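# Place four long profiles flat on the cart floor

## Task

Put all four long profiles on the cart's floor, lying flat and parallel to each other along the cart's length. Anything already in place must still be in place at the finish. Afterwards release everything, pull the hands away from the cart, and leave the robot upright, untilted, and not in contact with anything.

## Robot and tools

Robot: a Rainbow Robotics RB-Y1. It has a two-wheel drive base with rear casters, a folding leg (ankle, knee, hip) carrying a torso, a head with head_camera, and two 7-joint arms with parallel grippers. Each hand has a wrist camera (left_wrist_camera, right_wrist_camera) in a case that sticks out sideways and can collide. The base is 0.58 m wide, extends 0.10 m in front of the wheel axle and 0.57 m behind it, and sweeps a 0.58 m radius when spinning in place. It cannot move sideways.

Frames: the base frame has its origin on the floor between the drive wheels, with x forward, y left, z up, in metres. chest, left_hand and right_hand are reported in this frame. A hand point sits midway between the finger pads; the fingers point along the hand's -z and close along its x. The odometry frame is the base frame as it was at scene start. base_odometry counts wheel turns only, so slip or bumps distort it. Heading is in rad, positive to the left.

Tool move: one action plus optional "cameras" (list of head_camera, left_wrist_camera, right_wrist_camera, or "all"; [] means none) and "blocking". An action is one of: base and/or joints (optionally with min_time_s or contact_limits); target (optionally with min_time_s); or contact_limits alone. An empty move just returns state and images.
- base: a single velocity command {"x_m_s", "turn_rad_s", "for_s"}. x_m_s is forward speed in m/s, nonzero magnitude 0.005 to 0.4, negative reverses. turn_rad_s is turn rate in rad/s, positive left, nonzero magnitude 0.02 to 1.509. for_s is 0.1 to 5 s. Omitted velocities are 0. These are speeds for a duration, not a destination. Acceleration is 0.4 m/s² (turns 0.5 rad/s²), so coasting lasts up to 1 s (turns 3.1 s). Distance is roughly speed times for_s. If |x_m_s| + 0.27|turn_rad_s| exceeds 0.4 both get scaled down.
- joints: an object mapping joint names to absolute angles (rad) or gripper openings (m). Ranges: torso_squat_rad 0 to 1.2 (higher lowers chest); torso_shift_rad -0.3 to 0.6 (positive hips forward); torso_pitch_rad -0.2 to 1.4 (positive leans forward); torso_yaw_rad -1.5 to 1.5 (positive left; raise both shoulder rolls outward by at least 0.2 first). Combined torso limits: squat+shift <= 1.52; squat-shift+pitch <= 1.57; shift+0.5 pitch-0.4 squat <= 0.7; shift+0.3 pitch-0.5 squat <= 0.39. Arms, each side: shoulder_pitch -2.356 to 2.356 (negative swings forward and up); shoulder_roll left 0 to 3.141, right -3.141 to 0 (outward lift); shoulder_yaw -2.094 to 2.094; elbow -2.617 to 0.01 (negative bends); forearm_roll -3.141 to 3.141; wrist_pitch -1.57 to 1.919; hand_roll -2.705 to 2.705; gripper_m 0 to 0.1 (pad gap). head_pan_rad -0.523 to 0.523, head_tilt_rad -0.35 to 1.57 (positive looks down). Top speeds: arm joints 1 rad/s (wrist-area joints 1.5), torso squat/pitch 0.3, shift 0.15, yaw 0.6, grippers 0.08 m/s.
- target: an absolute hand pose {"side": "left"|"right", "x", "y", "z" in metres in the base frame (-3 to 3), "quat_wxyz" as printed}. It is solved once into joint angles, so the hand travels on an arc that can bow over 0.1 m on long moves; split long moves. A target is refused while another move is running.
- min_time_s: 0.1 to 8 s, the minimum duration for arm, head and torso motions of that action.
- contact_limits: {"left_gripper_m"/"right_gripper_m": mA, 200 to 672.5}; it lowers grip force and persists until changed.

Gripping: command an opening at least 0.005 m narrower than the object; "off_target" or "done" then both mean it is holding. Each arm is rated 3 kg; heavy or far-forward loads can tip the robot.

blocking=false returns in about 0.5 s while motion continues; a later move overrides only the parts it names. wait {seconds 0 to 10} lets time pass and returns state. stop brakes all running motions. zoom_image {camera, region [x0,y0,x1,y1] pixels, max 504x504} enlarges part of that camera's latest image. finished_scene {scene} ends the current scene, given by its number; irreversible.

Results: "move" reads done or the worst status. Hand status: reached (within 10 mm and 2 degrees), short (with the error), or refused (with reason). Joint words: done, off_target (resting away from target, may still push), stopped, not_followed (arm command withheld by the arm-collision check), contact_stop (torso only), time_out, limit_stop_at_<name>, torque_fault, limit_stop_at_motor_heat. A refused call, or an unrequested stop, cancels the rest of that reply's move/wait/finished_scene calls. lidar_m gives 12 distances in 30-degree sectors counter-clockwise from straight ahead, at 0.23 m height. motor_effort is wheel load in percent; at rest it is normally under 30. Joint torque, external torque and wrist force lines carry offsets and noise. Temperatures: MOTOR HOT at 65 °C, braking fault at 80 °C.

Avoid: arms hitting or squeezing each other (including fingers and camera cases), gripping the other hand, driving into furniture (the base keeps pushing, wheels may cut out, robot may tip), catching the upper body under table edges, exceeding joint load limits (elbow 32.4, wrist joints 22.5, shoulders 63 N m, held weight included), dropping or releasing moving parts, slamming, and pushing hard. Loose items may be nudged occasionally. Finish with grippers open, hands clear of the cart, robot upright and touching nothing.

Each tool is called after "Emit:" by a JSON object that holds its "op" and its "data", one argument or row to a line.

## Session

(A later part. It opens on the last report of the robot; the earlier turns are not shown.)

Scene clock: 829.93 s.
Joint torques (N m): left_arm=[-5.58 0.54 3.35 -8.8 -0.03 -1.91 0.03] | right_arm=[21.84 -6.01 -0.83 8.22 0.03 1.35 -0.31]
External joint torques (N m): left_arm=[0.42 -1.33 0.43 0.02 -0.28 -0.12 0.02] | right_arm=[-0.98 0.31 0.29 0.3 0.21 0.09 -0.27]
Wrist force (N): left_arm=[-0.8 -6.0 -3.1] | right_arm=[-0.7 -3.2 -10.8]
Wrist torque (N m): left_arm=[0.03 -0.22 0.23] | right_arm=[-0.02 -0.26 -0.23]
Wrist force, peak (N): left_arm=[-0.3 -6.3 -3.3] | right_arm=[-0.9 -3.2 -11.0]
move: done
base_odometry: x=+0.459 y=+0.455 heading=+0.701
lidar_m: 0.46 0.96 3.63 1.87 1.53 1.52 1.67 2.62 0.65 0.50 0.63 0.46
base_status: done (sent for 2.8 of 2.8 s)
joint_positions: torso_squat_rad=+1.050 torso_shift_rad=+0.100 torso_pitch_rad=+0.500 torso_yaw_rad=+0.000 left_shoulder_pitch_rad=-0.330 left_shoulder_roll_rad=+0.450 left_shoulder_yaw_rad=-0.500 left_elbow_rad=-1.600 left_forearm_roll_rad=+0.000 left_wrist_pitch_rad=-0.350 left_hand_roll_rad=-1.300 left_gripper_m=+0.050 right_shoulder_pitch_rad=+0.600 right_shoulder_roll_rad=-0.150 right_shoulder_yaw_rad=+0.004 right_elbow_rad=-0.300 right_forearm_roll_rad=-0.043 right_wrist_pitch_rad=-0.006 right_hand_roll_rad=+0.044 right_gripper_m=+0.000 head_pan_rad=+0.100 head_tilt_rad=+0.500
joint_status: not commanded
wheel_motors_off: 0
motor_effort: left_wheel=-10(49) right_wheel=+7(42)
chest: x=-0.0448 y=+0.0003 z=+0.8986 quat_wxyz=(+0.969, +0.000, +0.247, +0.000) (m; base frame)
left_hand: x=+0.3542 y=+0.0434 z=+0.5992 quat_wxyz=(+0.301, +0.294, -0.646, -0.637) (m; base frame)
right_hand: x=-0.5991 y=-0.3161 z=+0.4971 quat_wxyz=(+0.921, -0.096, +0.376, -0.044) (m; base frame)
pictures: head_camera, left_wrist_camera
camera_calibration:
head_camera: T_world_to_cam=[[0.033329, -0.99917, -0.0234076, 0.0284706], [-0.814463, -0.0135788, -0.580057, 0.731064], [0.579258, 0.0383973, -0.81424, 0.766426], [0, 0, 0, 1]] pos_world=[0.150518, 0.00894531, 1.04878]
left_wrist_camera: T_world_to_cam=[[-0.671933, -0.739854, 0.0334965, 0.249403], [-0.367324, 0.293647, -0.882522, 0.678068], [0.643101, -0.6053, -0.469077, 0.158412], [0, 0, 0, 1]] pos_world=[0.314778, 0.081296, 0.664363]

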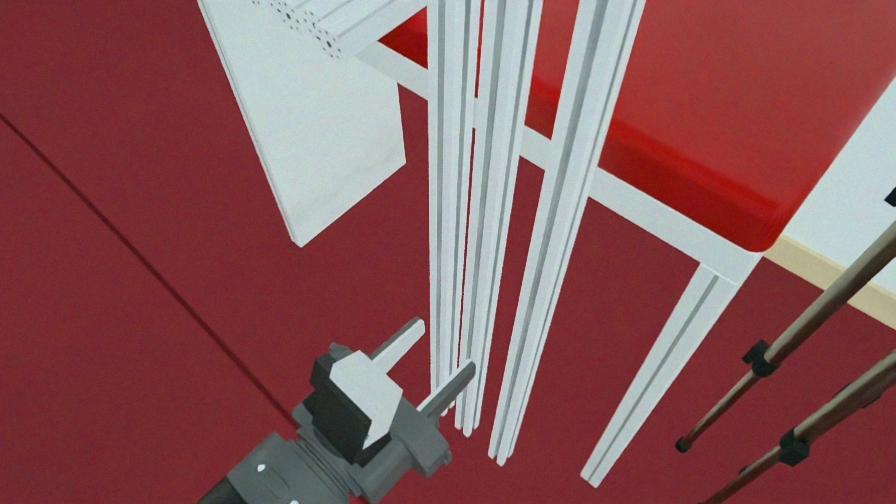

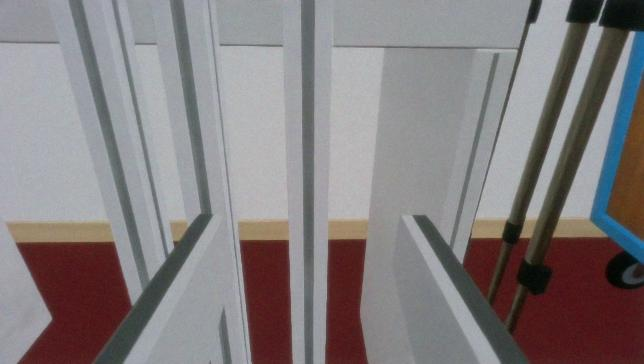

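Emit:
{"op": "move", "data": {
  "target": {"side": "left", "x": 0.4406, "y": -0.0186, "z": 0.56, "quat_wxyz": [0.298, 0.298, -0.641, -0.641]},
  "min_time_s": 2.5,
  "cameras": ["left_wrist_camera"]
}}

Emit:
{"op": "zoom_image", "data": {
  "camera": "left_wrist_camera",
  "region": [120, 60, 522, 364]
}}

Scene clock: 839.70 s.
Joint torques (N m): left_arm=[-12.97 -1.6 2.14 -7.88 -0.24 -2.01 0.09] | right_arm=[21.15 -6.13 -0.67 8.3 0.1 1.3 -0.29]
External joint torques (N m): left_arm=[-1.05 -1.35 -0.22 0.31 -0.55 -0.21 0.08] | right_arm=[-1.66 0.18 0.46 0.39 0.28 0.04 -0.25]
Wrist force (N): left_arm=[-0.6 -5.9 -3.2] | right_arm=[-0.4 -3.2 -10.9]
Wrist torque (N m): left_arm=[-0.01 -0.22 0.24] | right_arm=[-0.02 -0.21 -0.22]
Wrist force, peak (N): left_arm=[-0.8 -6.6 -2.9] | right_arm=[-0.6 -3.2 -11.1]
move: done
base_odometry: x=+0.459 y=+0.455 heading=+0.701
lidar_m: 0.46 0.96 3.63 1.87 1.53 1.51 1.67 2.62 0.65 0.50 0.63 0.46
base_status: not commanded
joint_positions: torso_squat_rad=+1.050 torso_shift_rad=+0.100 torso_pitch_rad=+0.500 torso_yaw_rad=+0.000 left_shoulder_pitch_rad=-0.728 left_shoulder_roll_rad=+0.223 left_shoulder_yaw_rad=-0.494 left_elbow_rad=-0.990 left_forearm_roll_rad=-0.005 left_wrist_pitch_rad=-0.493 left_hand_roll_rad=-1.315 left_gripper_m=+0.050 right_shoulder_pitch_rad=+0.600 right_shoulder_roll_rad=-0.150 right_shoulder_yaw_rad=+0.004 right_elbow_rad=-0.300 right_forearm_roll_rad=-0.043 right_wrist_pitch_rad=-0.006 right_hand_roll_rad=+0.044 right_gripper_m=+0.000 head_pan_rad=+0.100 head_tilt_rad=+0.500
joint_status: all done
wheel_motors_off: 0
motor_effort: left_wheel=-9(11) right_wheel=+7(9)
chest: x=-0.0448 y=+0.0003 z=+0.8986 quat_wxyz=(+0.969, +0.000, +0.247, +0.000) (m; base frame)
left_hand: x=+0.4403 y=-0.0185 z=+0.5600 quat_wxyz=(+0.299, +0.298, -0.640, -0.642) (m; base frame)
left_hand_status: reached (checked arc, planned for 2.5 s): 0 mm and 0.2 deg off.
right_hand: x=-0.5991 y=-0.3161 z=+0.4971 quat_wxyz=(+0.921, -0.096, +0.376, -0.044) (m; base frame)
pictures: left_wrist_camera
camera_calibration:
left_wrist_camera: T_world_to_cam=[[-0.6699, -0.742156, 0.0209595, 0.26891], [-0.367347, 0.306785, -0.878032, 0.691004], [0.645206, -0.595893, -0.478144, 0.051474], [0, 0, 0, 1]] pos_world=[0.400769, 0.0182566, 0.625699]

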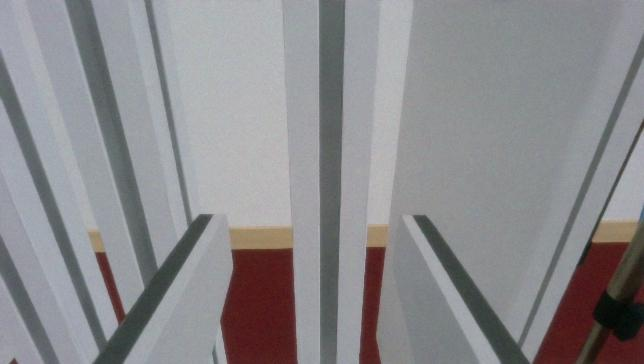

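Scaled by 1.254 from the camera's 644x364 image, which has a finer 920x520 frame.

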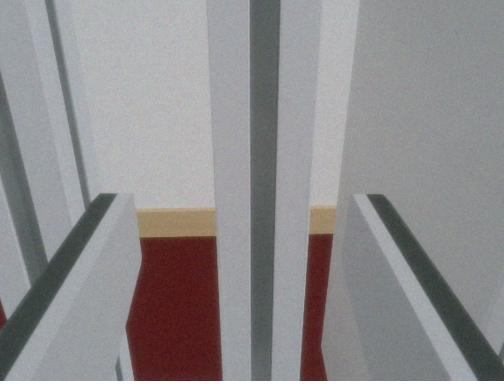

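Emit:
{"op": "move", "data": {
  "target": {"side": "left", "x": 0.4716, "y": -0.0497, "z": 0.56, "quat_wxyz": [0.298, 0.298, -0.641, -0.641]},
  "min_time_s": 2,
  "cameras": ["left_wrist_camera"]
}}

Emit:
{"op": "zoom_image", "data": {
  "camera": "left_wrist_camera",
  "region": [120, 60, 522, 364]
}}

Scene clock: 848.40 s.
Joint torques (N m): left_arm=[-15.13 -1.98 3.14 -7.27 0.66 -2.02 -0.23] | right_arm=[21.72 -6.53 -0.62 8.42 -0.1 1.51 -0.34]
External joint torques (N m): left_arm=[-0.79 -1.11 1.31 0.48 0.34 -0.22 -0.25] | right_arm=[-1.1 -0.21 0.5 0.51 0.08 0.25 -0.31]
Wrist force (N): left_arm=[-0.8 -5.7 -3.3] | right_arm=[-0.7 -3.4 -10.6]
Wrist torque (N m): left_arm=[0.00 -0.20 0.22] | right_arm=[-0.01 -0.25 -0.25]
Wrist force, peak (N): left_arm=[-1.2 -6.3 -2.9] | right_arm=[-0.8 -3.3 -11.0]
move: done
base_odometry: x=+0.459 y=+0.455 heading=+0.701
lidar_m: 0.46 0.95 3.64 1.87 1.54 1.52 1.68 2.62 0.65 0.50 0.63 0.45
base_status: not commanded
joint_positions: torso_squat_rad=+1.050 torso_shift_rad=+0.100 torso_pitch_rad=+0.500 torso_yaw_rad=+0.000 left_shoulder_pitch_rad=-0.920 left_shoulder_roll_rad=+0.119 left_shoulder_yaw_rad=-0.465 left_elbow_rad=-0.690 left_forearm_roll_rad=+0.009 left_wrist_pitch_rad=-0.577 left_hand_roll_rad=-1.331 left_gripper_m=+0.050 right_shoulder_pitch_rad=+0.600 right_shoulder_roll_rad=-0.150 right_shoulder_yaw_rad=+0.004 right_elbow_rad=-0.300 right_forearm_roll_rad=-0.043 right_wrist_pitch_rad=-0.006 right_hand_roll_rad=+0.044 right_gripper_m=+0.000 head_pan_rad=+0.100 head_tilt_rad=+0.500
joint_status: all done
wheel_motors_off: 0
motor_effort: left_wheel=-10(11) right_wheel=+5(8)
chest: x=-0.0448 y=+0.0003 z=+0.8986 quat_wxyz=(+0.969, +0.000, +0.247, +0.000) (m; base frame)
left_hand: x=+0.4713 y=-0.0495 z=+0.5599 quat_wxyz=(+0.299, +0.298, -0.640, -0.642) (m; base frame)
left_hand_status: reached (checked arc, planned for 2.0 s): 0 mm and 0.2 deg off.
right_hand: x=-0.5991 y=-0.3161 z=+0.4971 quat_wxyz=(+0.921, -0.096, +0.376, -0.044) (m; base frame)
pictures: left_wrist_camera
camera_calibration:
left_wrist_camera: T_world_to_cam=[[-0.669954, -0.742114, 0.0206923, 0.266787], [-0.367032, 0.306859, -0.878137, 0.711864], [0.645328, -0.595907, -0.477961, 0.0127737], [0, 0, 0, 1]] pos_world=[0.431769, -0.0128436, 0.625699]

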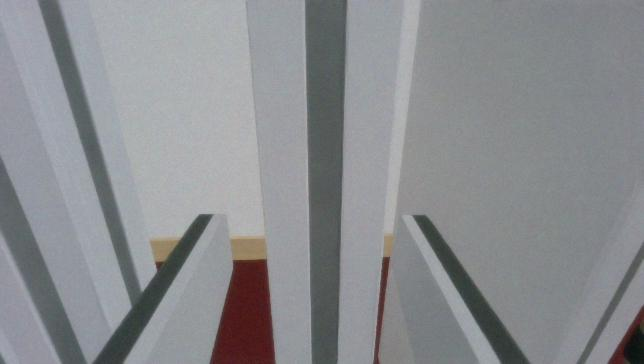

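Scaled by 1.254 from the camera's 644x364 image, which has a finer 920x520 frame.

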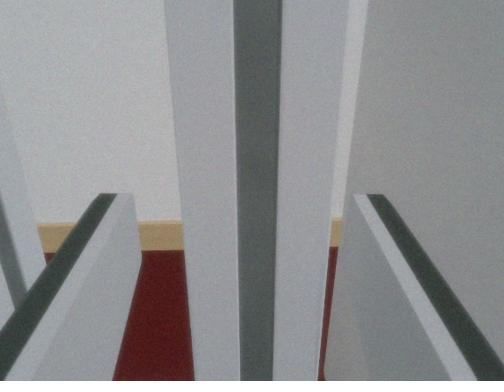

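Emit:
{"op": "move", "data": {
  "joints": {"left_gripper_m": 0.02},
  "cameras": []
}}

Emit:
{"op": "move", "data": {
  "target": {"side": "left", "x": 0.4676, "y": -0.0465, "z": 0.6, "quat_wxyz": [0.298, 0.298, -0.641, -0.641]},
  "min_time_s": 2,
  "cameras": ["head_camera"]
}}

Emit:
{"op": "move", "data": {
  "target": {"side": "left", "x": 0.36, "y": 0.04, "z": 0.64, "quat_wxyz": [0.298, 0.298, -0.641, -0.641]},
  "min_time_s": 2.5,
  "cameras": ["head_camera"]
}}

Scene clock: 853.73 s.
Joint torques (N m): left_arm=[-15.76 -1.3 2.43 -7.57 0.07 -1.75 -0.19] | right_arm=[21.54 -6.27 -0.77 8.26 0.07 1.3 -0.35]
External joint torques (N m): left_arm=[-1.43 -0.43 0.6 0.18 -0.25 0.05 -0.21] | right_arm=[-1.27 0.05 0.36 0.34 0.25 0.04 -0.31]
Wrist force (N): left_arm=[0.2 -5.6 -2.8] | right_arm=[-0.5 -3.3 -10.9]
Wrist torque (N m): left_arm=[0.02 -0.20 0.79] | right_arm=[-0.02 -0.24 -0.24]
Wrist force, peak (N): left_arm=[-1.0 -6.1 -3.4] | right_arm=[-0.6 -3.4 -11.0]
move: off_target
base_odometry: x=+0.459 y=+0.455 heading=+0.701
lidar_m: 0.47 0.96 3.63 1.86 1.53 1.51 1.69 2.62 0.66 0.49 0.62 0.46
base_status: not commanded
joint_positions: torso_squat_rad=+1.050 torso_shift_rad=+0.100 torso_pitch_rad=+0.500 torso_yaw_rad=+0.000 left_shoulder_pitch_rad=-0.920 left_shoulder_roll_rad=+0.119 left_shoulder_yaw_rad=-0.465 left_elbow_rad=-0.690 left_forearm_roll_rad=+0.009 left_wrist_pitch_rad=-0.577 left_hand_roll_rad=-1.331 left_gripper_m=+0.030 right_shoulder_pitch_rad=+0.600 right_shoulder_roll_rad=-0.150 right_shoulder_yaw_rad=+0.004 right_elbow_rad=-0.300 right_forearm_roll_rad=-0.043 right_wrist_pitch_rad=-0.006 right_hand_roll_rad=+0.044 right_gripper_m=+0.000 head_pan_rad=+0.100 head_tilt_rad=+0.500
joint_status: left_gripper_m off_target (ended at +0.030, target +0.020)
wheel_motors_off: 0
motor_effort: left_wheel=-10(11) right_wheel=+6(8)
chest: x=-0.0448 y=+0.0003 z=+0.8986 quat_wxyz=(+0.969, +0.000, +0.247, +0.000) (m; base frame)
left_hand: x=+0.4713 y=-0.0496 z=+0.5600 quat_wxyz=(+0.299, +0.298, -0.640, -0.642) (m; base frame)
right_hand: x=-0.5991 y=-0.3161 z=+0.4971 quat_wxyz=(+0.921, -0.096, +0.376, -0.044) (m; base frame)
pictures: none
No camera images: "cameras" was empty.

Scene clock: 856.07 s.
Joint torques (N m): left_arm=[-17.8 -0.8 1.88 -13.44 0.17 -4.24 0.37] | right_arm=[21.93 -5.9 -0.57 8.41 -0.16 1.4 -0.32]
External joint torques (N m): left_arm=[-4.4 -0.05 -0.74 -4.64 -0.09 -2.45 0.36] | right_arm=[-0.88 0.42 0.55 0.5 0.03 0.14 -0.28]
Wrist force (N): left_arm=[-0.6 -14.7 -3.0] | right_arm=[-0.6 -3.3 -10.7]
Wrist torque (N m): left_arm=[-0.29 -0.24 0.26] | right_arm=[0.00 -0.23 -0.24]
Wrist force, peak (N): left_arm=[0.4 26.0 -3.4] | right_arm=[-0.7 -3.4 -10.9]
move: done
base_odometry: x=+0.458 y=+0.455 heading=+0.701
lidar_m: 0.45 0.96 3.63 1.88 1.53 1.52 1.68 2.61 0.64 0.49 0.62 0.46
base_status: not commanded
joint_positions: torso_squat_rad=+1.050 torso_shift_rad=+0.100 torso_pitch_rad=+0.500 torso_yaw_rad=+0.000 left_shoulder_pitch_rad=-0.795 left_shoulder_roll_rad=+0.206 left_shoulder_yaw_rad=-0.488 left_elbow_rad=-1.076 left_forearm_roll_rad=-0.002 left_wrist_pitch_rad=-0.341 left_hand_roll_rad=-1.301 left_gripper_m=+0.030 right_shoulder_pitch_rad=+0.600 right_shoulder_roll_rad=-0.150 right_shoulder_yaw_rad=+0.004 right_elbow_rad=-0.300 right_forearm_roll_rad=-0.043 right_wrist_pitch_rad=-0.006 right_hand_roll_rad=+0.044 right_gripper_m=+0.000 head_pan_rad=+0.100 head_tilt_rad=+0.500
joint_status: all done
wheel_motors_off: 0
motor_effort: left_wheel=-10(10) right_wheel=+6(9)
chest: x=-0.0448 y=+0.0003 z=+0.8986 quat_wxyz=(+0.969, +0.000, +0.247, +0.000) (m; base frame)
left_hand: x=+0.4672 y=-0.0460 z=+0.5987 quat_wxyz=(+0.299, +0.298, -0.641, -0.641) (m; base frame)
left_hand_status: reached (checked arc, planned for 2.0 s): 1 mm and 0.1 deg off.
right_hand: x=-0.5991 y=-0.3161 z=+0.4970 quat_wxyz=(+0.921, -0.096, +0.376, -0.044) (m; base frame)
pictures: head_camera
camera_calibration:
head_camera: T_world_to_cam=[[0.033329, -0.99917, -0.0234076, 0.0284706], [-0.814463, -0.0135788, -0.580057, 0.731064], [0.579258, 0.0383973, -0.81424, 0.766426], [0, 0, 0, 1]] pos_world=[0.150518, 0.00894531, 1.04878]

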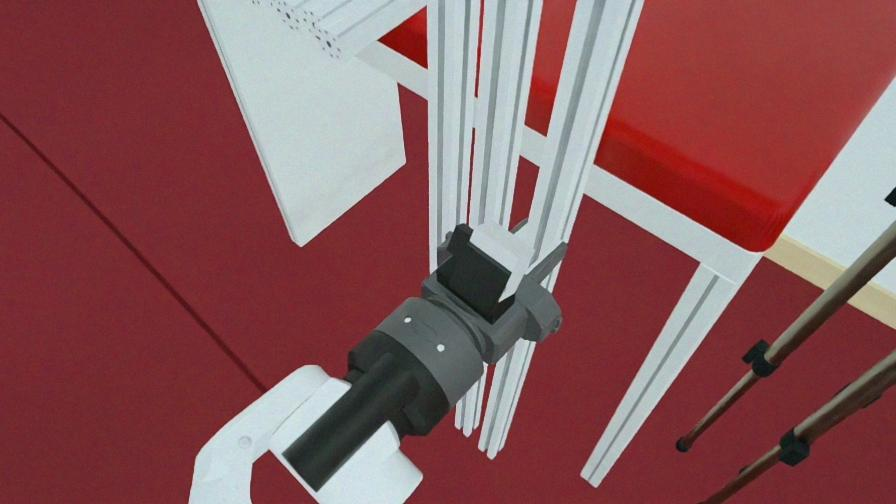

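Scene clock: 858.90 s.
Joint torques (N m): left_arm=[-9.72 1.64 5.89 -14.25 -0.1 -4.4 0.74] | right_arm=[21.95 -6.69 -0.35 8.11 -0.07 1.36 -0.25]
External joint torques (N m): left_arm=[-3.62 -0.4 2.62 -5.01 -0.3 -2.63 0.73] | right_arm=[-0.86 -0.37 0.77 0.2 0.11 0.1 -0.21]
Wrist force (N): left_arm=[-0.4 -14.7 -3.2] | right_arm=[-0.8 -3.4 -10.8]
Wrist torque (N m): left_arm=[-0.38 -0.20 0.24] | right_arm=[0.00 -0.26 -0.23]
Wrist force, peak (N): left_arm=[-0.7 -15.7 -3.6] | right_arm=[-0.6 -3.5 -10.9]
move: done
base_odometry: x=+0.458 y=+0.455 heading=+0.701
lidar_m: 0.34 0.97 3.63 1.87 1.53 1.52 1.68 2.61 0.66 0.50 0.61 0.46
base_status: not commanded
joint_positions: torso_squat_rad=+1.050 torso_shift_rad=+0.100 torso_pitch_rad=+0.500 torso_yaw_rad=+0.000 left_shoulder_pitch_rad=-0.315 left_shoulder_roll_rad=+0.492 left_shoulder_yaw_rad=-0.486 left_elbow_rad=-1.789 left_forearm_roll_rad=-0.004 left_wrist_pitch_rad=-0.185 left_hand_roll_rad=-1.277 left_gripper_m=+0.030 right_shoulder_pitch_rad=+0.600 right_shoulder_roll_rad=-0.150 right_shoulder_yaw_rad=+0.004 right_elbow_rad=-0.300 right_forearm_roll_rad=-0.043 right_wrist_pitch_rad=-0.006 right_hand_roll_rad=+0.044 right_gripper_m=+0.000 head_pan_rad=+0.100 head_tilt_rad=+0.500
joint_status: all done
wheel_motors_off: 0
motor_effort: left_wheel=-8(10) right_wheel=+6(8)
chest: x=-0.0448 y=+0.0003 z=+0.8986 quat_wxyz=(+0.969, +0.000, +0.247, +0.000) (m; base frame)
left_hand: x=+0.3596 y=+0.0401 z=+0.6389 quat_wxyz=(+0.298, +0.298, -0.641, -0.642) (m; base frame)
left_hand_status: reached (checked arc, planned for 2.5 s): 1 mm and 0.1 deg off.
right_hand: x=-0.5991 y=-0.3161 z=+0.4970 quat_wxyz=(+0.921, -0.096, +0.376, -0.044) (m; base frame)
pictures: head_camera
camera_calibration:
head_camera: T_world_to_cam=[[0.033329, -0.99917, -0.0234076, 0.0284706], [-0.814463, -0.0135788, -0.580057, 0.731064], [0.579258, 0.0383973, -0.81424, 0.766426], [0, 0, 0, 1]] pos_world=[0.150518, 0.00894531, 1.04878]

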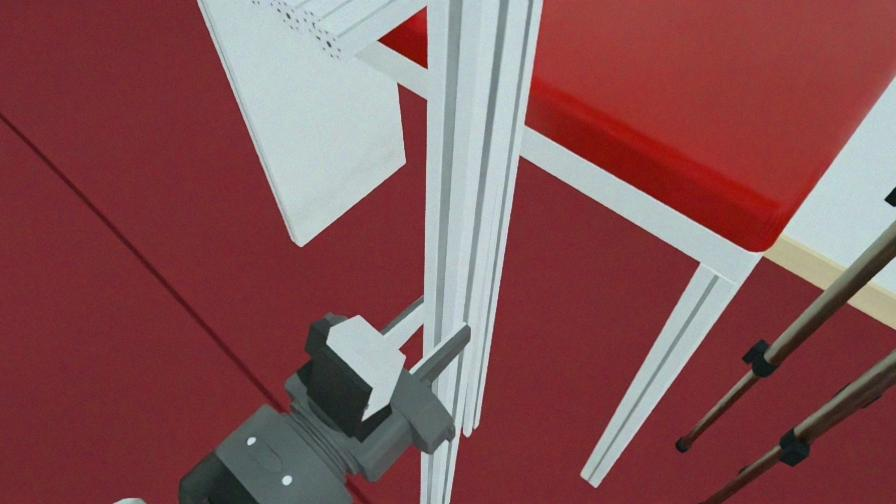

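Emit:
{"op": "move", "data": {
  "base": {"x_m_s": -0.25, "for_s": 1.8},
  "cameras": []
}}

Emit:
{"op": "move", "data": {
  "base": {"turn_rad_s": -0.6, "for_s": 3.787},
  "cameras": []
}}

Emit:
{"op": "move", "data": {
  "base": {"x_m_s": 0.28, "for_s": 3.05},
  "cameras": []
}}

Emit:
{"op": "move", "data": {
  "base": {"turn_rad_s": 0.6, "for_s": 2.62},
  "joints": {"head_pan_rad": 0.0, "head_tilt_rad": 0.3},
  "cameras": ["head_camera"]
}}

Scene clock: 866.90 s.
Joint torques (N m): left_arm=[-9.53 1.32 4.66 -13.33 0.03 -4.12 0.66] | right_arm=[20.51 -6.92 -0.62 8.14 0 1.22 -0.23]
External joint torques (N m): left_arm=[-3.44 -0.72 1.39 -4.1 -0.17 -2.34 0.65] | right_arm=[-2.31 -0.6 0.5 0.23 0.18 -0.04 -0.19]
Wrist force (N): left_arm=[-0.9 -15.2 -3.1] | right_arm=[-0.5 -3.5 -10.8]
Wrist torque (N m): left_arm=[-0.19 -0.25 0.27] | right_arm=[0.01 -0.24 -0.23]
Wrist force, peak (N): left_arm=[-0.6 -15.3 -4.0] | right_arm=[-0.8 -3.2 -11.2]
move: done
base_odometry: x=+0.114 y=+0.165 heading=+0.699
lidar_m: 0.35 1.39 2.80 1.44 1.19 1.17 1.29 2.01 1.44 0.76 0.63 0.91
base_status: done (sent for 1.8 of 1.8 s)
joint_positions: torso_squat_rad=+1.050 torso_shift_rad=+0.100 torso_pitch_rad=+0.500 torso_yaw_rad=+0.000 left_shoulder_pitch_rad=-0.315 left_shoulder_roll_rad=+0.492 left_shoulder_yaw_rad=-0.485 left_elbow_rad=-1.789 left_forearm_roll_rad=-0.004 left_wrist_pitch_rad=-0.185 left_hand_roll_rad=-1.277 left_gripper_m=+0.030 right_shoulder_pitch_rad=+0.600 right_shoulder_roll_rad=-0.150 right_shoulder_yaw_rad=+0.004 right_elbow_rad=-0.300 right_forearm_roll_rad=-0.043 right_wrist_pitch_rad=-0.006 right_hand_roll_rad=+0.044 right_gripper_m=+0.000 head_pan_rad=+0.100 head_tilt_rad=+0.500
joint_status: not commanded
wheel_motors_off: 0
motor_effort: left_wheel=-11(31) right_wheel=+15(41)
chest: x=-0.0448 y=+0.0003 z=+0.8986 quat_wxyz=(+0.969, +0.000, +0.248, +0.000) (m; base frame)
left_hand: x=+0.3596 y=+0.0402 z=+0.6388 quat_wxyz=(+0.298, +0.298, -0.641, -0.642) (m; base frame)
right_hand: x=-0.5992 y=-0.3161 z=+0.4972 quat_wxyz=(+0.921, -0.096, +0.376, -0.044) (m; base frame)
pictures: none
No camera images: "cameras" was empty.

Scene clock: 872.20 s.
Joint torques (N m): left_arm=[-9.88 1.64 4.52 -13.33 -0.16 -4.21 0.37] | right_arm=[21.51 -6.13 -0.99 8.04 0.02 1.19 -0.29]
External joint torques (N m): left_arm=[-3.78 -0.4 1.25 -4.1 -0.36 -2.44 0.36] | right_arm=[-1.31 0.19 0.14 0.13 0.2 -0.07 -0.25]
Wrist force (N): left_arm=[-0.6 -14.9 -3.1] | right_arm=[-0.7 -3.1 -10.4]
Wrist torque (N m): left_arm=[-0.23 -0.22 0.25] | right_arm=[-0.04 -0.24 -0.23]
Wrist force, peak (N): left_arm=[-0.9 -15.2 -2.9] | right_arm=[-0.6 -3.3 -11.1]
move: done
base_odometry: x=+0.114 y=+0.165 heading=-1.580
lidar_m: 0.34 0.89 0.66 0.65 0.92 1.41 4.89 1.67 1.20 1.16 1.18 1.61
base_status: done (sent for 3.8 of 3.8 s)
joint_positions: torso_squat_rad=+1.050 torso_shift_rad=+0.100 torso_pitch_rad=+0.500 torso_yaw_rad=+0.000 left_shoulder_pitch_rad=-0.315 left_shoulder_roll_rad=+0.492 left_shoulder_yaw_rad=-0.485 left_elbow_rad=-1.789 left_forearm_roll_rad=-0.004 left_wrist_pitch_rad=-0.185 left_hand_roll_rad=-1.277 left_gripper_m=+0.030 right_shoulder_pitch_rad=+0.600 right_shoulder_roll_rad=-0.150 right_shoulder_yaw_rad=+0.004 right_elbow_rad=-0.300 right_forearm_roll_rad=-0.043 right_wrist_pitch_rad=-0.006 right_hand_roll_rad=+0.044 right_gripper_m=+0.000 head_pan_rad=+0.100 head_tilt_rad=+0.500
joint_status: not commanded
wheel_motors_off: 0
motor_effort: left_wheel=+12(50) right_wheel=+3(47)
chest: x=-0.0448 y=+0.0003 z=+0.8986 quat_wxyz=(+0.969, +0.000, +0.248, +0.000) (m; base frame)
left_hand: x=+0.3596 y=+0.0402 z=+0.6388 quat_wxyz=(+0.298, +0.298, -0.641, -0.642) (m; base frame)
right_hand: x=-0.5992 y=-0.3161 z=+0.4972 quat_wxyz=(+0.921, -0.096, +0.376, -0.044) (m; base frame)
pictures: none
No camera images: "cameras" was empty.

Scene clock: 876.37 s.
Joint torques (N m): left_arm=[-10.03 1.01 4.7 -13.35 -0.31 -4.3 0.43] | right_arm=[21.99 -5.97 -0.89 8.47 0.03 1.37 -0.19]
External joint torques (N m): left_arm=[-3.93 -1.03 1.44 -4.12 -0.51 -2.52 0.42] | right_arm=[-0.83 0.35 0.23 0.55 0.21 0.11 -0.15]
Wrist force (N): left_arm=[-0.7 -14.6 -3.0] | right_arm=[-0.5 -3.2 -10.7]
Wrist torque (N m): left_arm=[-0.28 -0.26 0.21] | right_arm=[-0.03 -0.22 -0.23]
Wrist force, peak (N): left_arm=[-0.8 -15.8 -3.2] | right_arm=[-0.7 -3.4 -11.1]
move: done
base_odometry: x=+0.106 y=-0.694 heading=-1.580
lidar_m: 0.34 2.08 0.65 0.63 0.66 0.90 4.82 1.65 1.18 1.13 1.17 1.57
base_status: done (sent for 3.07 of 3.07 s)
joint_positions: torso_squat_rad=+1.050 torso_shift_rad=+0.100 torso_pitch_rad=+0.500 torso_yaw_rad=+0.000 left_shoulder_pitch_rad=-0.315 left_shoulder_roll_rad=+0.492 left_shoulder_yaw_rad=-0.485 left_elbow_rad=-1.789 left_forearm_roll_rad=-0.004 left_wrist_pitch_rad=-0.185 left_hand_roll_rad=-1.277 left_gripper_m=+0.030 right_shoulder_pitch_rad=+0.600 right_shoulder_roll_rad=-0.150 right_shoulder_yaw_rad=+0.004 right_elbow_rad=-0.300 right_forearm_roll_rad=-0.043 right_wrist_pitch_rad=-0.006 right_hand_roll_rad=+0.044 right_gripper_m=+0.000 head_pan_rad=+0.100 head_tilt_rad=+0.500
joint_status: not commanded
wheel_motors_off: 0
motor_effort: left_wheel=-4(50) right_wheel=+3(43)
chest: x=-0.0447 y=+0.0003 z=+0.8986 quat_wxyz=(+0.969, +0.000, +0.248, +0.000) (m; base frame)
left_hand: x=+0.3597 y=+0.0402 z=+0.6388 quat_wxyz=(+0.298, +0.298, -0.641, -0.642) (m; base frame)
right_hand: x=-0.5991 y=-0.3161 z=+0.4972 quat_wxyz=(+0.921, -0.096, +0.376, -0.044) (m; base frame)
pictures: none
No camera images: "cameras" was empty.

Scene clock: 880.53 s.
Joint torques (N m): left_arm=[-9.6 1.46 4.34 -13.6 -0.02 -4.38 0.46] | right_arm=[22.02 -6.23 -0.66 8.3 -0.18 1.35 -0.2]
External joint torques (N m): left_arm=[-3.5 -0.58 1.07 -4.36 -0.22 -2.6 0.45] | right_arm=[-0.8 0.08 0.47 0.39 0 0.09 -0.16]
Wrist force (N): left_arm=[-0.8 -14.4 -3.0] | right_arm=[-0.8 -3.1 -10.7]
Wrist torque (N m): left_arm=[-0.33 -0.25 0.27] | right_arm=[-0.03 -0.27 -0.23]
Wrist force, peak (N): left_arm=[-0.6 -15.3 -3.0] | right_arm=[-0.6 -3.2 -11.1]
move: done
base_odometry: x=+0.106 y=-0.693 heading=-0.001
lidar_m: 0.34 0.67 0.90 4.60 1.65 1.20 1.13 1.18 1.60 4.29 2.05 0.65
base_status: done (sent for 2.63 of 2.63 s)
joint_positions: torso_squat_rad=+1.050 torso_shift_rad=+0.100 torso_pitch_rad=+0.500 torso_yaw_rad=+0.000 left_shoulder_pitch_rad=-0.315 left_shoulder_roll_rad=+0.492 left_shoulder_yaw_rad=-0.485 left_elbow_rad=-1.789 left_forearm_roll_rad=-0.004 left_wrist_pitch_rad=-0.185 left_hand_roll_rad=-1.277 left_gripper_m=+0.030 right_shoulder_pitch_rad=+0.600 right_shoulder_roll_rad=-0.150 right_shoulder_yaw_rad=+0.004 right_elbow_rad=-0.300 right_forearm_roll_rad=-0.043 right_wrist_pitch_rad=-0.006 right_hand_roll_rad=+0.044 right_gripper_m=+0.000 head_pan_rad=+0.000 head_tilt_rad=+0.300
joint_status: all done
wheel_motors_off: 0
motor_effort: left_wheel=+2(41) right_wheel=+13(37)
chest: x=-0.0447 y=+0.0003 z=+0.8986 quat_wxyz=(+0.969, +0.000, +0.248, +0.000) (m; base frame)
left_hand: x=+0.3597 y=+0.0402 z=+0.6388 quat_wxyz=(+0.298, +0.298, -0.641, -0.642) (m; base frame)
right_hand: x=-0.5991 y=-0.3161 z=+0.4972 quat_wxyz=(+0.921, -0.096, +0.376, -0.044) (m; base frame)
pictures: head_camera
camera_calibration:
head_camera: T_world_to_cam=[[-0.057961, -0.998232, 0.0131624, -0.00396488], [-0.682351, 0.0299888, -0.730409, 0.881763], [0.728723, -0.0513167, -0.682883, 0.61602], [0, 0, 0, 1]] pos_world=[0.152533, 0.00121125, 1.06477]

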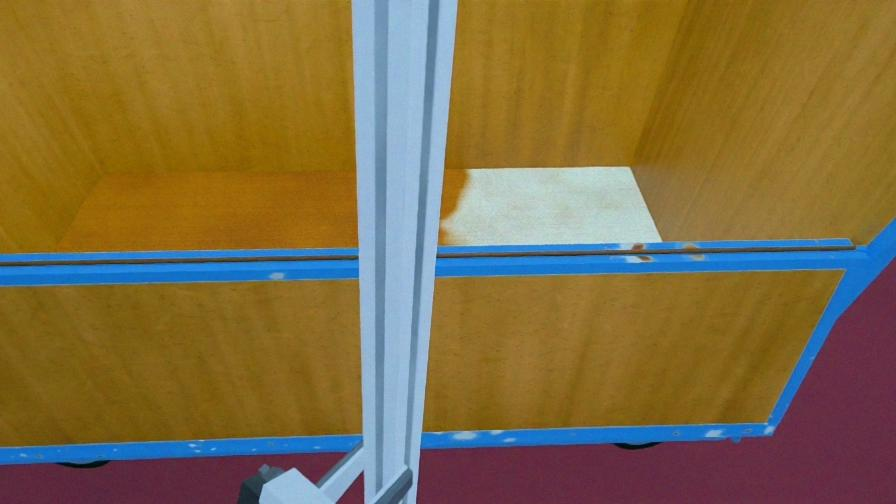

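Emit:
{"op": "move", "data": {
  "target": {"side": "left", "x": 0.52, "y": 0.10, "z": 0.88, "quat_wxyz": [0.887, 0, -0.462, 0]},
  "min_time_s": 4,
  "cameras": ["head_camera"]
}}

Scene clock: 888.67 s.
Joint torques (N m): left_arm=[-24.56 2.2 -0.29 -9.49 -0.74 -3.5 0.48] | right_arm=[21.61 -5.9 -0.9 8.26 -0.09 1.17 -0.25]
External joint torques (N m): left_arm=[-6.44 -0.2 0.31 -3.32 -0.54 -1.95 0.52] | right_arm=[-1.21 0.42 0.22 0.35 0.09 -0.09 -0.22]
Wrist force (N): left_arm=[-13.8 -0.3 -12.0] | right_arm=[-0.6 -3.1 -10.4]
Wrist torque (N m): left_arm=[-0.19 -0.32 0.28] | right_arm=[-0.04 -0.25 -0.24]
Wrist force, peak (N): left_arm=[-14.3 -3.9 -10.9] | right_arm=[-0.7 -3.3 -11.1]
move: done
base_odometry: x=+0.106 y=-0.693 heading=-0.001
lidar_m: 0.62 0.64 0.90 4.58 1.63 1.20 1.13 1.18 1.59 4.28 2.04 0.64
base_status: not commanded
joint_positions: torso_squat_rad=+1.050 torso_shift_rad=+0.100 torso_pitch_rad=+0.500 torso_yaw_rad=+0.000 left_shoulder_pitch_rad=-1.358 left_shoulder_roll_rad=+0.007 left_shoulder_yaw_rad=+0.113 left_elbow_rad=-1.896 left_forearm_roll_rad=-0.292 left_wrist_pitch_rad=+1.743 left_hand_roll_rad=+0.140 left_gripper_m=+0.030 right_shoulder_pitch_rad=+0.600 right_shoulder_roll_rad=-0.150 right_shoulder_yaw_rad=+0.004 right_elbow_rad=-0.300 right_forearm_roll_rad=-0.043 right_wrist_pitch_rad=-0.006 right_hand_roll_rad=+0.044 right_gripper_m=+0.000 head_pan_rad=+0.000 head_tilt_rad=+0.300
joint_status: all done
wheel_motors_off: 0
motor_effort: left_wheel=+2(3) right_wheel=+15(17)
chest: x=-0.0447 y=+0.0003 z=+0.8986 quat_wxyz=(+0.969, +0.000, +0.248, +0.000) (m; base frame)
left_hand: x=+0.5199 y=+0.1002 z=+0.8789 quat_wxyz=(+0.888, +0.000, -0.461, +0.000) (m; base frame)
left_hand_status: reached (checked arc, planned for 4.0 s): 1 mm and 0.2 deg off.
right_hand: x=-0.5991 y=-0.3161 z=+0.4972 quat_wxyz=(+0.921, -0.096, +0.376, -0.044) (m; base frame)
pictures: head_camera
camera_calibration:
head_camera: T_world_to_cam=[[-0.057961, -0.998232, 0.0131624, -0.00396488], [-0.682351, 0.0299888, -0.730409, 0.881763], [0.728723, -0.0513167, -0.682883, 0.61602], [0, 0, 0, 1]] pos_world=[0.152533, 0.00121125, 1.06477]

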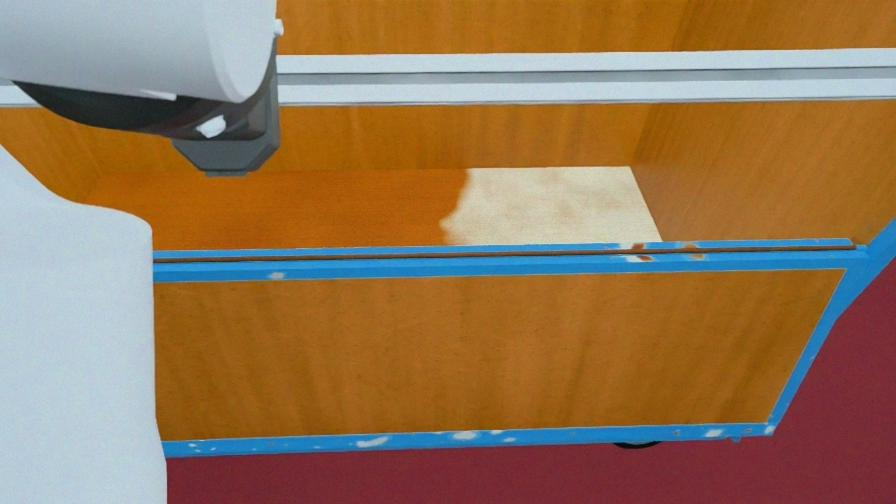

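Emit:
{"op": "move", "data": {
  "joints": {"torso_squat_rad": 0.95, "torso_shift_rad": 0.28, "torso_pitch_rad": 0.9, "left_shoulder_pitch_rad": -1.7, "head_tilt_rad": 0.2},
  "min_time_s": 2.5,
  "cameras": []
}}

Emit:
{"op": "move", "data": {
  "target": {"side": "left", "x": 0.66, "y": 0.10, "z": 0.80, "quat_wxyz": [0.927, 0, -0.375, 0]},
  "min_time_s": 2.5,
  "cameras": ["head_camera"]
}}

Scene clock: 900.20 s.
Joint torques (N m): left_arm=[-24.8 0.63 -2.17 -9.62 -0.6 -3.61 0.32] | right_arm=[25.44 -5.51 -0.58 10.35 0.05 1.97 -0.18]
External joint torques (N m): left_arm=[-6.53 -0.06 -0.61 -3.24 -0.55 -2.12 0.36] | right_arm=[-1.85 0.26 0.55 0.56 0.28 0.26 -0.13]
Wrist force (N): left_arm=[-12.6 1.0 -12.3] | right_arm=[0.8 -3.4 -8.4]
Wrist torque (N m): left_arm=[-0.23 -0.29 0.27] | right_arm=[0.00 -0.20 -0.23]
Wrist force, peak (N): left_arm=[-13.4 0.8 -12.9] | right_arm=[-0.4 -3.5 -11.0]
move: done
base_odometry: x=+0.106 y=-0.693 heading=-0.001
lidar_m: 0.61 0.64 0.90 4.60 1.65 1.20 1.13 1.17 1.60 4.28 2.05 0.65
base_status: not commanded
joint_positions: torso_squat_rad=+0.950 torso_shift_rad=+0.280 torso_pitch_rad=+0.900 torso_yaw_rad=+0.000 left_shoulder_pitch_rad=-1.698 left_shoulder_roll_rad=+0.007 left_shoulder_yaw_rad=+0.113 left_elbow_rad=-1.896 left_forearm_roll_rad=-0.292 left_wrist_pitch_rad=+1.743 left_hand_roll_rad=+0.140 left_gripper_m=+0.030 right_shoulder_pitch_rad=+0.600 right_shoulder_roll_rad=-0.150 right_shoulder_yaw_rad=+0.004 right_elbow_rad=-0.300 right_forearm_roll_rad=-0.043 right_wrist_pitch_rad=-0.006 right_hand_roll_rad=+0.044 right_gripper_m=+0.000 head_pan_rad=+0.000 head_tilt_rad=+0.200
joint_status: all done
wheel_motors_off: 0
motor_effort: left_wheel=+0(3) right_wheel=+15(18)
chest: x=+0.1269 y=+0.0003 z=+0.8643 quat_wxyz=(+0.901, +0.000, +0.435, +0.000) (m; base frame)
left_hand: x=+0.6944 y=+0.0467 z=+0.7943 quat_wxyz=(+0.904, -0.053, -0.425, -0.022) (m; base frame)
right_hand: x=-0.5399 y=-0.3161 z=+0.7099 quat_wxyz=(+0.828, -0.103, +0.551, -0.024) (m; base frame)
pictures: none
No camera images: "cameras" was empty.

Scene clock: 903.03 s.
Joint torques (N m): left_arm=[-20.96 0.48 -2.29 -8.4 -0.61 -3.19 -0.25] | right_arm=[25.56 -5.67 -0.51 10.18 0.01 1.83 -0.39]
External joint torques (N m): left_arm=[-4 -0.45 -0.38 -3.12 -0.59 -1.75 -0.22] | right_arm=[-1.74 0.1 0.62 0.38 0.24 0.12 -0.34]
Wrist force (N): left_arm=[-12.5 -0.2 -12.8] | right_arm=[0.9 -3.3 -8.9]
Wrist torque (N m): left_arm=[-0.13 -0.31 0.25] | right_arm=[-0.02 -0.19 -0.23]
Wrist force, peak (N): left_arm=[-13.1 0.1 -12.9] | right_arm=[1.0 -3.6 -9.0]
move: short
base_odometry: x=+0.106 y=-0.693 heading=-0.001
lidar_m: 0.62 0.65 0.89 4.60 1.64 1.19 1.13 1.18 1.59 4.29 2.04 0.64
base_status: not commanded
joint_positions: torso_squat_rad=+0.950 torso_shift_rad=+0.280 torso_pitch_rad=+0.900 torso_yaw_rad=+0.000 left_shoulder_pitch_rad=-1.672 left_shoulder_roll_rad=+0.000 left_shoulder_yaw_rad=+0.145 left_elbow_rad=-2.068 left_forearm_roll_rad=-0.421 left_wrist_pitch_rad=+1.919 left_hand_roll_rad=+0.015 left_gripper_m=+0.030 right_shoulder_pitch_rad=+0.600 right_shoulder_roll_rad=-0.150 right_shoulder_yaw_rad=+0.004 right_elbow_rad=-0.300 right_forearm_roll_rad=-0.043 right_wrist_pitch_rad=-0.006 right_hand_roll_rad=+0.044 right_gripper_m=+0.000 head_pan_rad=+0.000 head_tilt_rad=+0.200
joint_status: all done
wheel_motors_off: 0
motor_effort: left_wheel=+0(1) right_wheel=+17(17)
chest: x=+0.1269 y=+0.0003 z=+0.8643 quat_wxyz=(+0.901, +0.000, +0.435, +0.000) (m; base frame)
left_hand: x=+0.6604 y=+0.1001 z=+0.7988 quat_wxyz=(+0.914, +0.001, -0.406, +0.000) (m; base frame)
left_hand_status: short (checked arc, as near as the solve gets, planned for 2.5 s): 1 mm and 3.8 deg off. The place is met; only the turn is off.
right_hand: x=-0.5399 y=-0.3161 z=+0.7099 quat_wxyz=(+0.828, -0.103, +0.551, -0.024) (m; base frame)
pictures: head_camera
camera_calibration:
head_camera: T_world_to_cam=[[-0.0515134, -0.998232, 0.0296537, -0.00755632], [-0.867264, 0.0299925, -0.496944, 0.797338], [0.495176, -0.0513169, -0.867276, 0.636602], [0, 0, 0, 1]] pos_world=[0.375884, 0.00121126, 0.948565]

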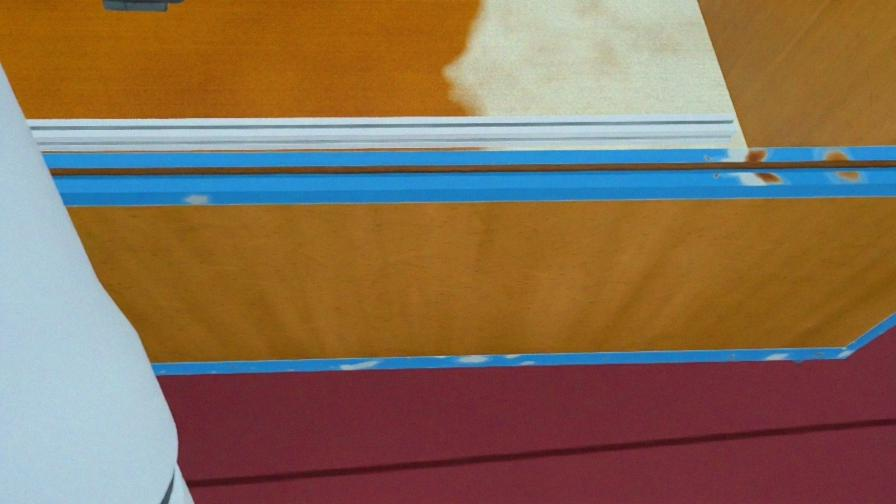

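Emit:
{"op": "move", "data": {
  "base": {"x_m_s": -0.2, "for_s": 1.0},
  "cameras": []
}}

Emit:
{"op": "move", "data": {
  "joints": {"left_shoulder_pitch_rad": -1.922, "left_shoulder_roll_rad": 0.938, "left_shoulder_yaw_rad": -0.642, "left_elbow_rad": -2.082, "left_forearm_roll_rad": 0.703, "left_wrist_pitch_rad": 1.915, "left_hand_roll_rad": 1.193},
  "min_time_s": 3.5,
  "cameras": ["head_camera"]
}}

Scene clock: 911.00 s.
Joint torques (N m): left_arm=[-21.89 -0.02 -2.25 -8.07 -0.41 -3.53 0] | right_arm=[25.75 -5.91 -0.58 10.41 -0.14 1.73 -0.17]
External joint torques (N m): left_arm=[-4.93 -0.95 -0.34 -2.79 -0.39 -2.09 0.04] | right_arm=[-1.54 -0.13 0.55 0.62 0.1 0.02 -0.12]
Wrist force (N): left_arm=[-12.9 -0.1 -13.0] | right_arm=[0.9 -3.3 -8.7]
Wrist torque (N m): left_arm=[-0.17 -0.35 0.27] | right_arm=[-0.02 -0.18 -0.24]
Wrist force, peak (N): left_arm=[-12.5 -0.5 -14.1] | right_arm=[0.6 -3.2 -9.3]
move: done
base_odometry: x=-0.094 y=-0.693 heading=-0.001
lidar_m: 0.81 0.85 1.56 3.81 1.36 0.99 0.93 0.97 1.32 3.51 2.32 0.85
base_status: done (sent for 1 of 1 s)
joint_positions: torso_squat_rad=+0.950 torso_shift_rad=+0.280 torso_pitch_rad=+0.900 torso_yaw_rad=+0.000 left_shoulder_pitch_rad=-1.672 left_shoulder_roll_rad=+0.000 left_shoulder_yaw_rad=+0.145 left_elbow_rad=-2.068 left_forearm_roll_rad=-0.421 left_wrist_pitch_rad=+1.919 left_hand_roll_rad=+0.015 left_gripper_m=+0.030 right_shoulder_pitch_rad=+0.600 right_shoulder_roll_rad=-0.150 right_shoulder_yaw_rad=+0.004 right_elbow_rad=-0.300 right_forearm_roll_rad=-0.043 right_wrist_pitch_rad=-0.006 right_hand_roll_rad=+0.044 right_gripper_m=+0.000 head_pan_rad=+0.000 head_tilt_rad=+0.200
joint_status: not commanded
wheel_motors_off: 0
motor_effort: left_wheel=+4(35) right_wheel=-3(30)
chest: x=+0.1269 y=+0.0003 z=+0.8643 quat_wxyz=(+0.901, +0.000, +0.435, +0.000) (m; base frame)
left_hand: x=+0.6603 y=+0.1001 z=+0.7987 quat_wxyz=(+0.914, +0.001, -0.406, +0.000) (m; base frame)
right_hand: x=-0.5399 y=-0.3161 z=+0.7099 quat_wxyz=(+0.828, -0.103, +0.551, -0.024) (m; base frame)
pictures: none
No camera images: "cameras" was empty.

Scene clock: 914.80 s.
Joint torques (N m): left_arm=[-22.35 6.64 10.12 -3.79 -2.34 -1.31 0.48] | right_arm=[25.53 -5.97 -0.81 10.16 -0.2 1.84 -0.39]
External joint torques (N m): left_arm=[-5.31 1.42 1.63 -1.78 -1.32 -0.84 0.51] | right_arm=[-1.76 -0.2 0.32 0.37 0.04 0.12 -0.34]
Wrist force (N): left_arm=[-10.6 -0.4 -14.1] | right_arm=[0.9 -3.4 -8.7]
Wrist torque (N m): left_arm=[-0.24 -0.29 0.26] | right_arm=[0.00 -0.20 -0.24]
Wrist force, peak (N): left_arm=[-13.3 0.3 -13.2] | right_arm=[0.9 -3.6 -8.9]
move: done
base_odometry: x=-0.094 y=-0.693 heading=-0.001
lidar_m: 0.81 0.87 1.56 3.80 1.36 0.98 0.93 0.97 1.31 3.53 2.34 0.85
base_status: not commanded
joint_positions: torso_squat_rad=+0.950 torso_shift_rad=+0.280 torso_pitch_rad=+0.900 torso_yaw_rad=+0.000 left_shoulder_pitch_rad=-1.921 left_shoulder_roll_rad=+0.937 left_shoulder_yaw_rad=-0.642 left_elbow_rad=-2.082 left_forearm_roll_rad=+0.703 left_wrist_pitch_rad=+1.915 left_hand_roll_rad=+1.193 left_gripper_m=+0.030 right_shoulder_pitch_rad=+0.600 right_shoulder_roll_rad=-0.150 right_shoulder_yaw_rad=+0.004 right_elbow_rad=-0.300 right_forearm_roll_rad=-0.043 right_wrist_pitch_rad=-0.006 right_hand_roll_rad=+0.044 right_gripper_m=+0.000 head_pan_rad=+0.000 head_tilt_rad=+0.200
joint_status: all done
wheel_motors_off: 0
motor_effort: left_wheel=+4(5) right_wheel=-3(7)
chest: x=+0.1269 y=+0.0003 z=+0.8643 quat_wxyz=(+0.901, +0.000, +0.435, +0.000) (m; base frame)
left_hand: x=+0.6298 y=+0.0892 z=+0.7787 quat_wxyz=(+0.940, -0.001, -0.341, -0.001) (m; base frame)
right_hand: x=-0.5399 y=-0.3161 z=+0.7099 quat_wxyz=(+0.828, -0.103, +0.551, -0.024) (m; base frame)
pictures: head_camera
camera_calibration:
head_camera: T_world_to_cam=[[-0.0515134, -0.998232, 0.0296537, -0.00755632], [-0.867264, 0.0299925, -0.496944, 0.797338], [0.495176, -0.0513169, -0.867276, 0.636602], [0, 0, 0, 1]] pos_world=[0.375884, 0.00121126, 0.948565]

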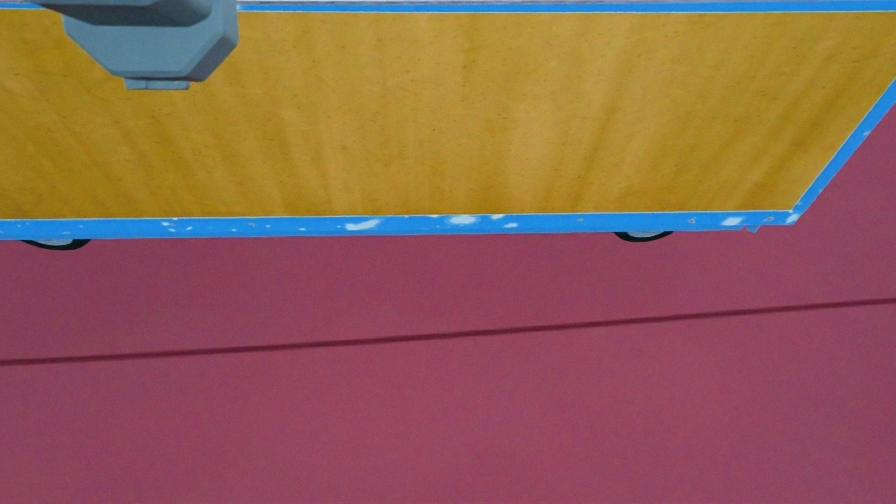

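Emit:
{"op": "move", "data": {
  "base": {"x_m_s": 0.2, "for_s": 1.6},
  "cameras": ["head_camera"]
}}

Scene clock: 921.07 s.
Joint torques (N m): left_arm=[-21.88 6.24 9.73 -3.21 -2.44 -0.93 0.59] | right_arm=[25.23 -5.31 -1.11 10.3 -0.21 1.82 -0.24]
External joint torques (N m): left_arm=[-4.85 1.02 1.25 -1.2 -1.42 -0.46 0.63] | right_arm=[-2.07 0.47 0.02 0.51 0.03 0.11 -0.19]
Wrist force (N): left_arm=[-10.6 -0.2 -13.8] | right_arm=[1.1 -3.3 -8.6]
Wrist torque (N m): left_arm=[-0.27 -0.30 0.24] | right_arm=[-0.01 -0.15 -0.25]
Wrist force, peak (N): left_arm=[-10.4 -0.5 -15.3] | right_arm=[0.7 -3.2 -9.2]
move: done
base_odometry: x=+0.226 y=-0.693 heading=+0.000
lidar_m: 0.50 0.53 0.72 4.99 1.82 1.33 1.25 1.30 1.77 4.73 0.71 0.51
base_status: done (sent for 1.6 of 1.6 s)
joint_positions: torso_squat_rad=+0.950 torso_shift_rad=+0.280 torso_pitch_rad=+0.900 torso_yaw_rad=+0.000 left_shoulder_pitch_rad=-1.921 left_shoulder_roll_rad=+0.938 left_shoulder_yaw_rad=-0.643 left_elbow_rad=-2.082 left_forearm_roll_rad=+0.703 left_wrist_pitch_rad=+1.915 left_hand_roll_rad=+1.193 left_gripper_m=+0.030 right_shoulder_pitch_rad=+0.600 right_shoulder_roll_rad=-0.150 right_shoulder_yaw_rad=+0.004 right_elbow_rad=-0.300 right_forearm_roll_rad=-0.043 right_wrist_pitch_rad=-0.006 right_hand_roll_rad=+0.044 right_gripper_m=+0.000 head_pan_rad=+0.000 head_tilt_rad=+0.200
joint_status: not commanded
wheel_motors_off: 0
motor_effort: left_wheel=+1(31) right_wheel=-3(31)
chest: x=+0.1269 y=+0.0003 z=+0.8643 quat_wxyz=(+0.901, +0.000, +0.435, +0.000) (m; base frame)
left_hand: x=+0.6298 y=+0.0892 z=+0.7787 quat_wxyz=(+0.940, -0.001, -0.341, -0.001) (m; base frame)
right_hand: x=-0.5399 y=-0.3161 z=+0.7100 quat_wxyz=(+0.828, -0.103, +0.551, -0.024) (m; base frame)
pictures: head_camera
camera_calibration:
head_camera: T_world_to_cam=[[-0.0515074, -0.998232, 0.0296594, -0.0075559], [-0.867332, 0.0299915, -0.496825, 0.797288], [0.495058, -0.0513148, -0.867344, 0.636574], [0, 0, 0, 1]] pos_world=[0.375984, 0.00121126, 0.948466]

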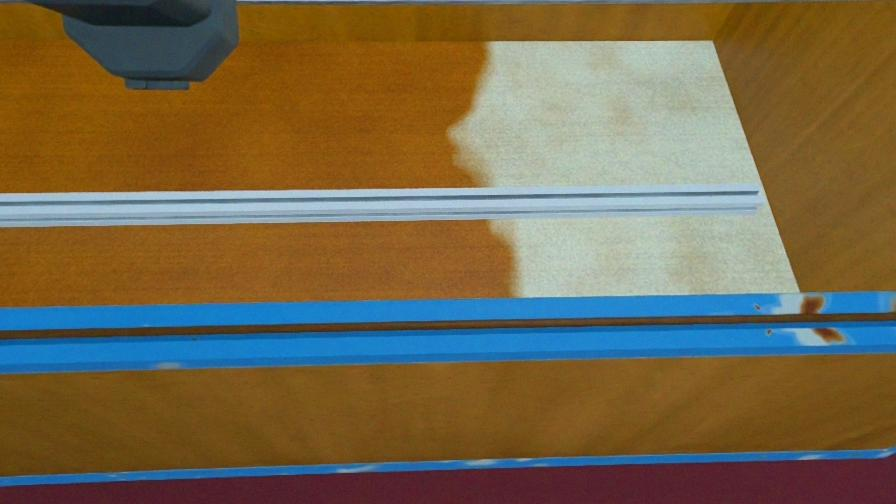

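Emit:
{"op": "move", "data": {
  "base": {"x_m_s": 0.2, "for_s": 1.3},
  "cameras": []
}}

Emit:
{"op": "move", "data": {
  "target": {"side": "left", "x": 0.57, "y": 0.10, "z": 0.70, "quat_wxyz": [0.976, 0, -0.216, 0]},
  "min_time_s": 2,
  "cameras": ["head_camera"]
}}

Scene clock: 929.50 s.
Joint torques (N m): left_arm=[-21.42 6.88 10.39 -3.9 -2.37 -0.96 0.26] | right_arm=[25.26 -5.57 -0.5 10.48 0.01 1.83 -0.28]
External joint torques (N m): left_arm=[-4.38 1.67 1.9 -1.88 -1.35 -0.48 0.3] | right_arm=[-2.03 0.21 0.63 0.69 0.25 0.12 -0.23]
Wrist force (N): left_arm=[-10.6 0.0 -13.5] | right_arm=[0.6 -3.4 -8.6]
Wrist torque (N m): left_arm=[-0.27 -0.29 0.25] | right_arm=[-0.01 -0.23 -0.24]
Wrist force, peak (N): left_arm=[-10.5 -0.2 -15.2] | right_arm=[0.6 -3.3 -9.1]
move: done
base_odometry: x=+0.486 y=-0.694 heading=+0.000
lidar_m: 0.23 0.25 0.35 1.54 2.19 1.59 1.51 1.57 2.13 4.29 0.34 0.24
base_status: done (sent for 1.3 of 1.3 s)
joint_positions: torso_squat_rad=+0.950 torso_shift_rad=+0.280 torso_pitch_rad=+0.900 torso_yaw_rad=+0.000 left_shoulder_pitch_rad=-1.921 left_shoulder_roll_rad=+0.938 left_shoulder_yaw_rad=-0.643 left_elbow_rad=-2.082 left_forearm_roll_rad=+0.703 left_wrist_pitch_rad=+1.915 left_hand_roll_rad=+1.193 left_gripper_m=+0.030 right_shoulder_pitch_rad=+0.600 right_shoulder_roll_rad=-0.150 right_shoulder_yaw_rad=+0.004 right_elbow_rad=-0.300 right_forearm_roll_rad=-0.043 right_wrist_pitch_rad=-0.006 right_hand_roll_rad=+0.044 right_gripper_m=+0.000 head_pan_rad=+0.000 head_tilt_rad=+0.200
joint_status: not commanded
wheel_motors_off: 0
motor_effort: left_wheel=+1(30) right_wheel=-1(25)
chest: x=+0.1269 y=+0.0003 z=+0.8643 quat_wxyz=(+0.901, +0.000, +0.435, +0.000) (m; base frame)
left_hand: x=+0.6298 y=+0.0892 z=+0.7787 quat_wxyz=(+0.940, -0.001, -0.341, -0.001) (m; base frame)
right_hand: x=-0.5399 y=-0.3161 z=+0.7100 quat_wxyz=(+0.828, -0.103, +0.551, -0.024) (m; base frame)
pictures: none
No camera images: "cameras" was empty.

Scene clock: 931.83 s.
Joint torques (N m): left_arm=[-18.91 7.22 9.07 -4.37 -1.24 -0.78 0.45] | right_arm=[25.96 -5.07 -0.63 10.29 -0.11 1.92 -0.27]
External joint torques (N m): left_arm=[-3.23 1.77 0.65 -1.92 -0.57 -0.54 0.48] | right_arm=[-1.34 0.7 0.5 0.5 0.12 0.21 -0.22]
Wrist force (N): left_arm=[-7.9 -0.1 -16.0] | right_arm=[0.8 -3.4 -8.7]
Wrist torque (N m): left_arm=[-0.28 -0.35 0.21] | right_arm=[-0.01 -0.19 -0.23]
Wrist force, peak (N): left_arm=[-8.1 -0.2 -16.3] | right_arm=[0.7 -3.3 -9.0]
move: done
base_odometry: x=+0.486 y=-0.694 heading=+0.000
lidar_m: 0.24 0.25 0.36 1.54 2.20 1.59 1.51 1.57 2.14 4.28 0.34 0.25
base_status: not commanded
joint_positions: torso_squat_rad=+0.950 torso_shift_rad=+0.280 torso_pitch_rad=+0.900 torso_yaw_rad=+0.000 left_shoulder_pitch_rad=-1.793 left_shoulder_roll_rad=+0.982 left_shoulder_yaw_rad=-0.690 left_elbow_rad=-2.144 left_forearm_roll_rad=+0.895 left_wrist_pitch_rad=+1.904 left_hand_roll_rad=+1.311 left_gripper_m=+0.030 right_shoulder_pitch_rad=+0.600 right_shoulder_roll_rad=-0.150 right_shoulder_yaw_rad=+0.004 right_elbow_rad=-0.300 right_forearm_roll_rad=-0.043 right_wrist_pitch_rad=-0.006 right_hand_roll_rad=+0.044 right_gripper_m=+0.000 head_pan_rad=+0.000 head_tilt_rad=+0.200
joint_status: all done
wheel_motors_off: 0
motor_effort: left_wheel=+1(1) right_wheel=-3(5)
chest: x=+0.1269 y=+0.0003 z=+0.8643 quat_wxyz=(+0.901, +0.000, +0.435, +0.000) (m; base frame)
left_hand: x=+0.5700 y=+0.0992 z=+0.7000 quat_wxyz=(+0.977, +0.000, -0.212, -0.001) (m; base frame)
left_hand_status: reached (checked arc, planned for 2.0 s): 1 mm and 0.5 deg off.
right_hand: x=-0.5399 y=-0.3161 z=+0.7100 quat_wxyz=(+0.828, -0.103, +0.551, -0.024) (m; base frame)
pictures: head_camera
camera_calibration:
head_camera: T_world_to_cam=[[-0.0515074, -0.998232, 0.0296594, -0.0075559], [-0.867332, 0.0299915, -0.496825, 0.797288], [0.495058, -0.0513148, -0.867344, 0.636574], [0, 0, 0, 1]] pos_world=[0.375984, 0.00121126, 0.948466]

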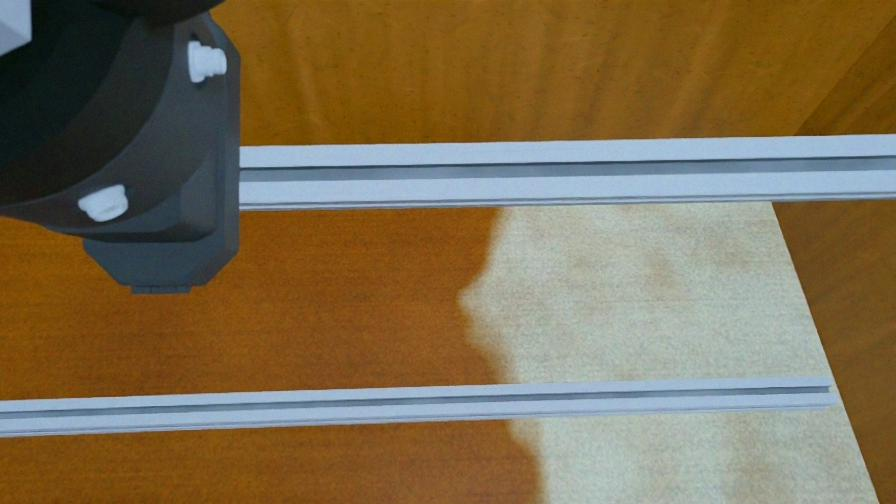

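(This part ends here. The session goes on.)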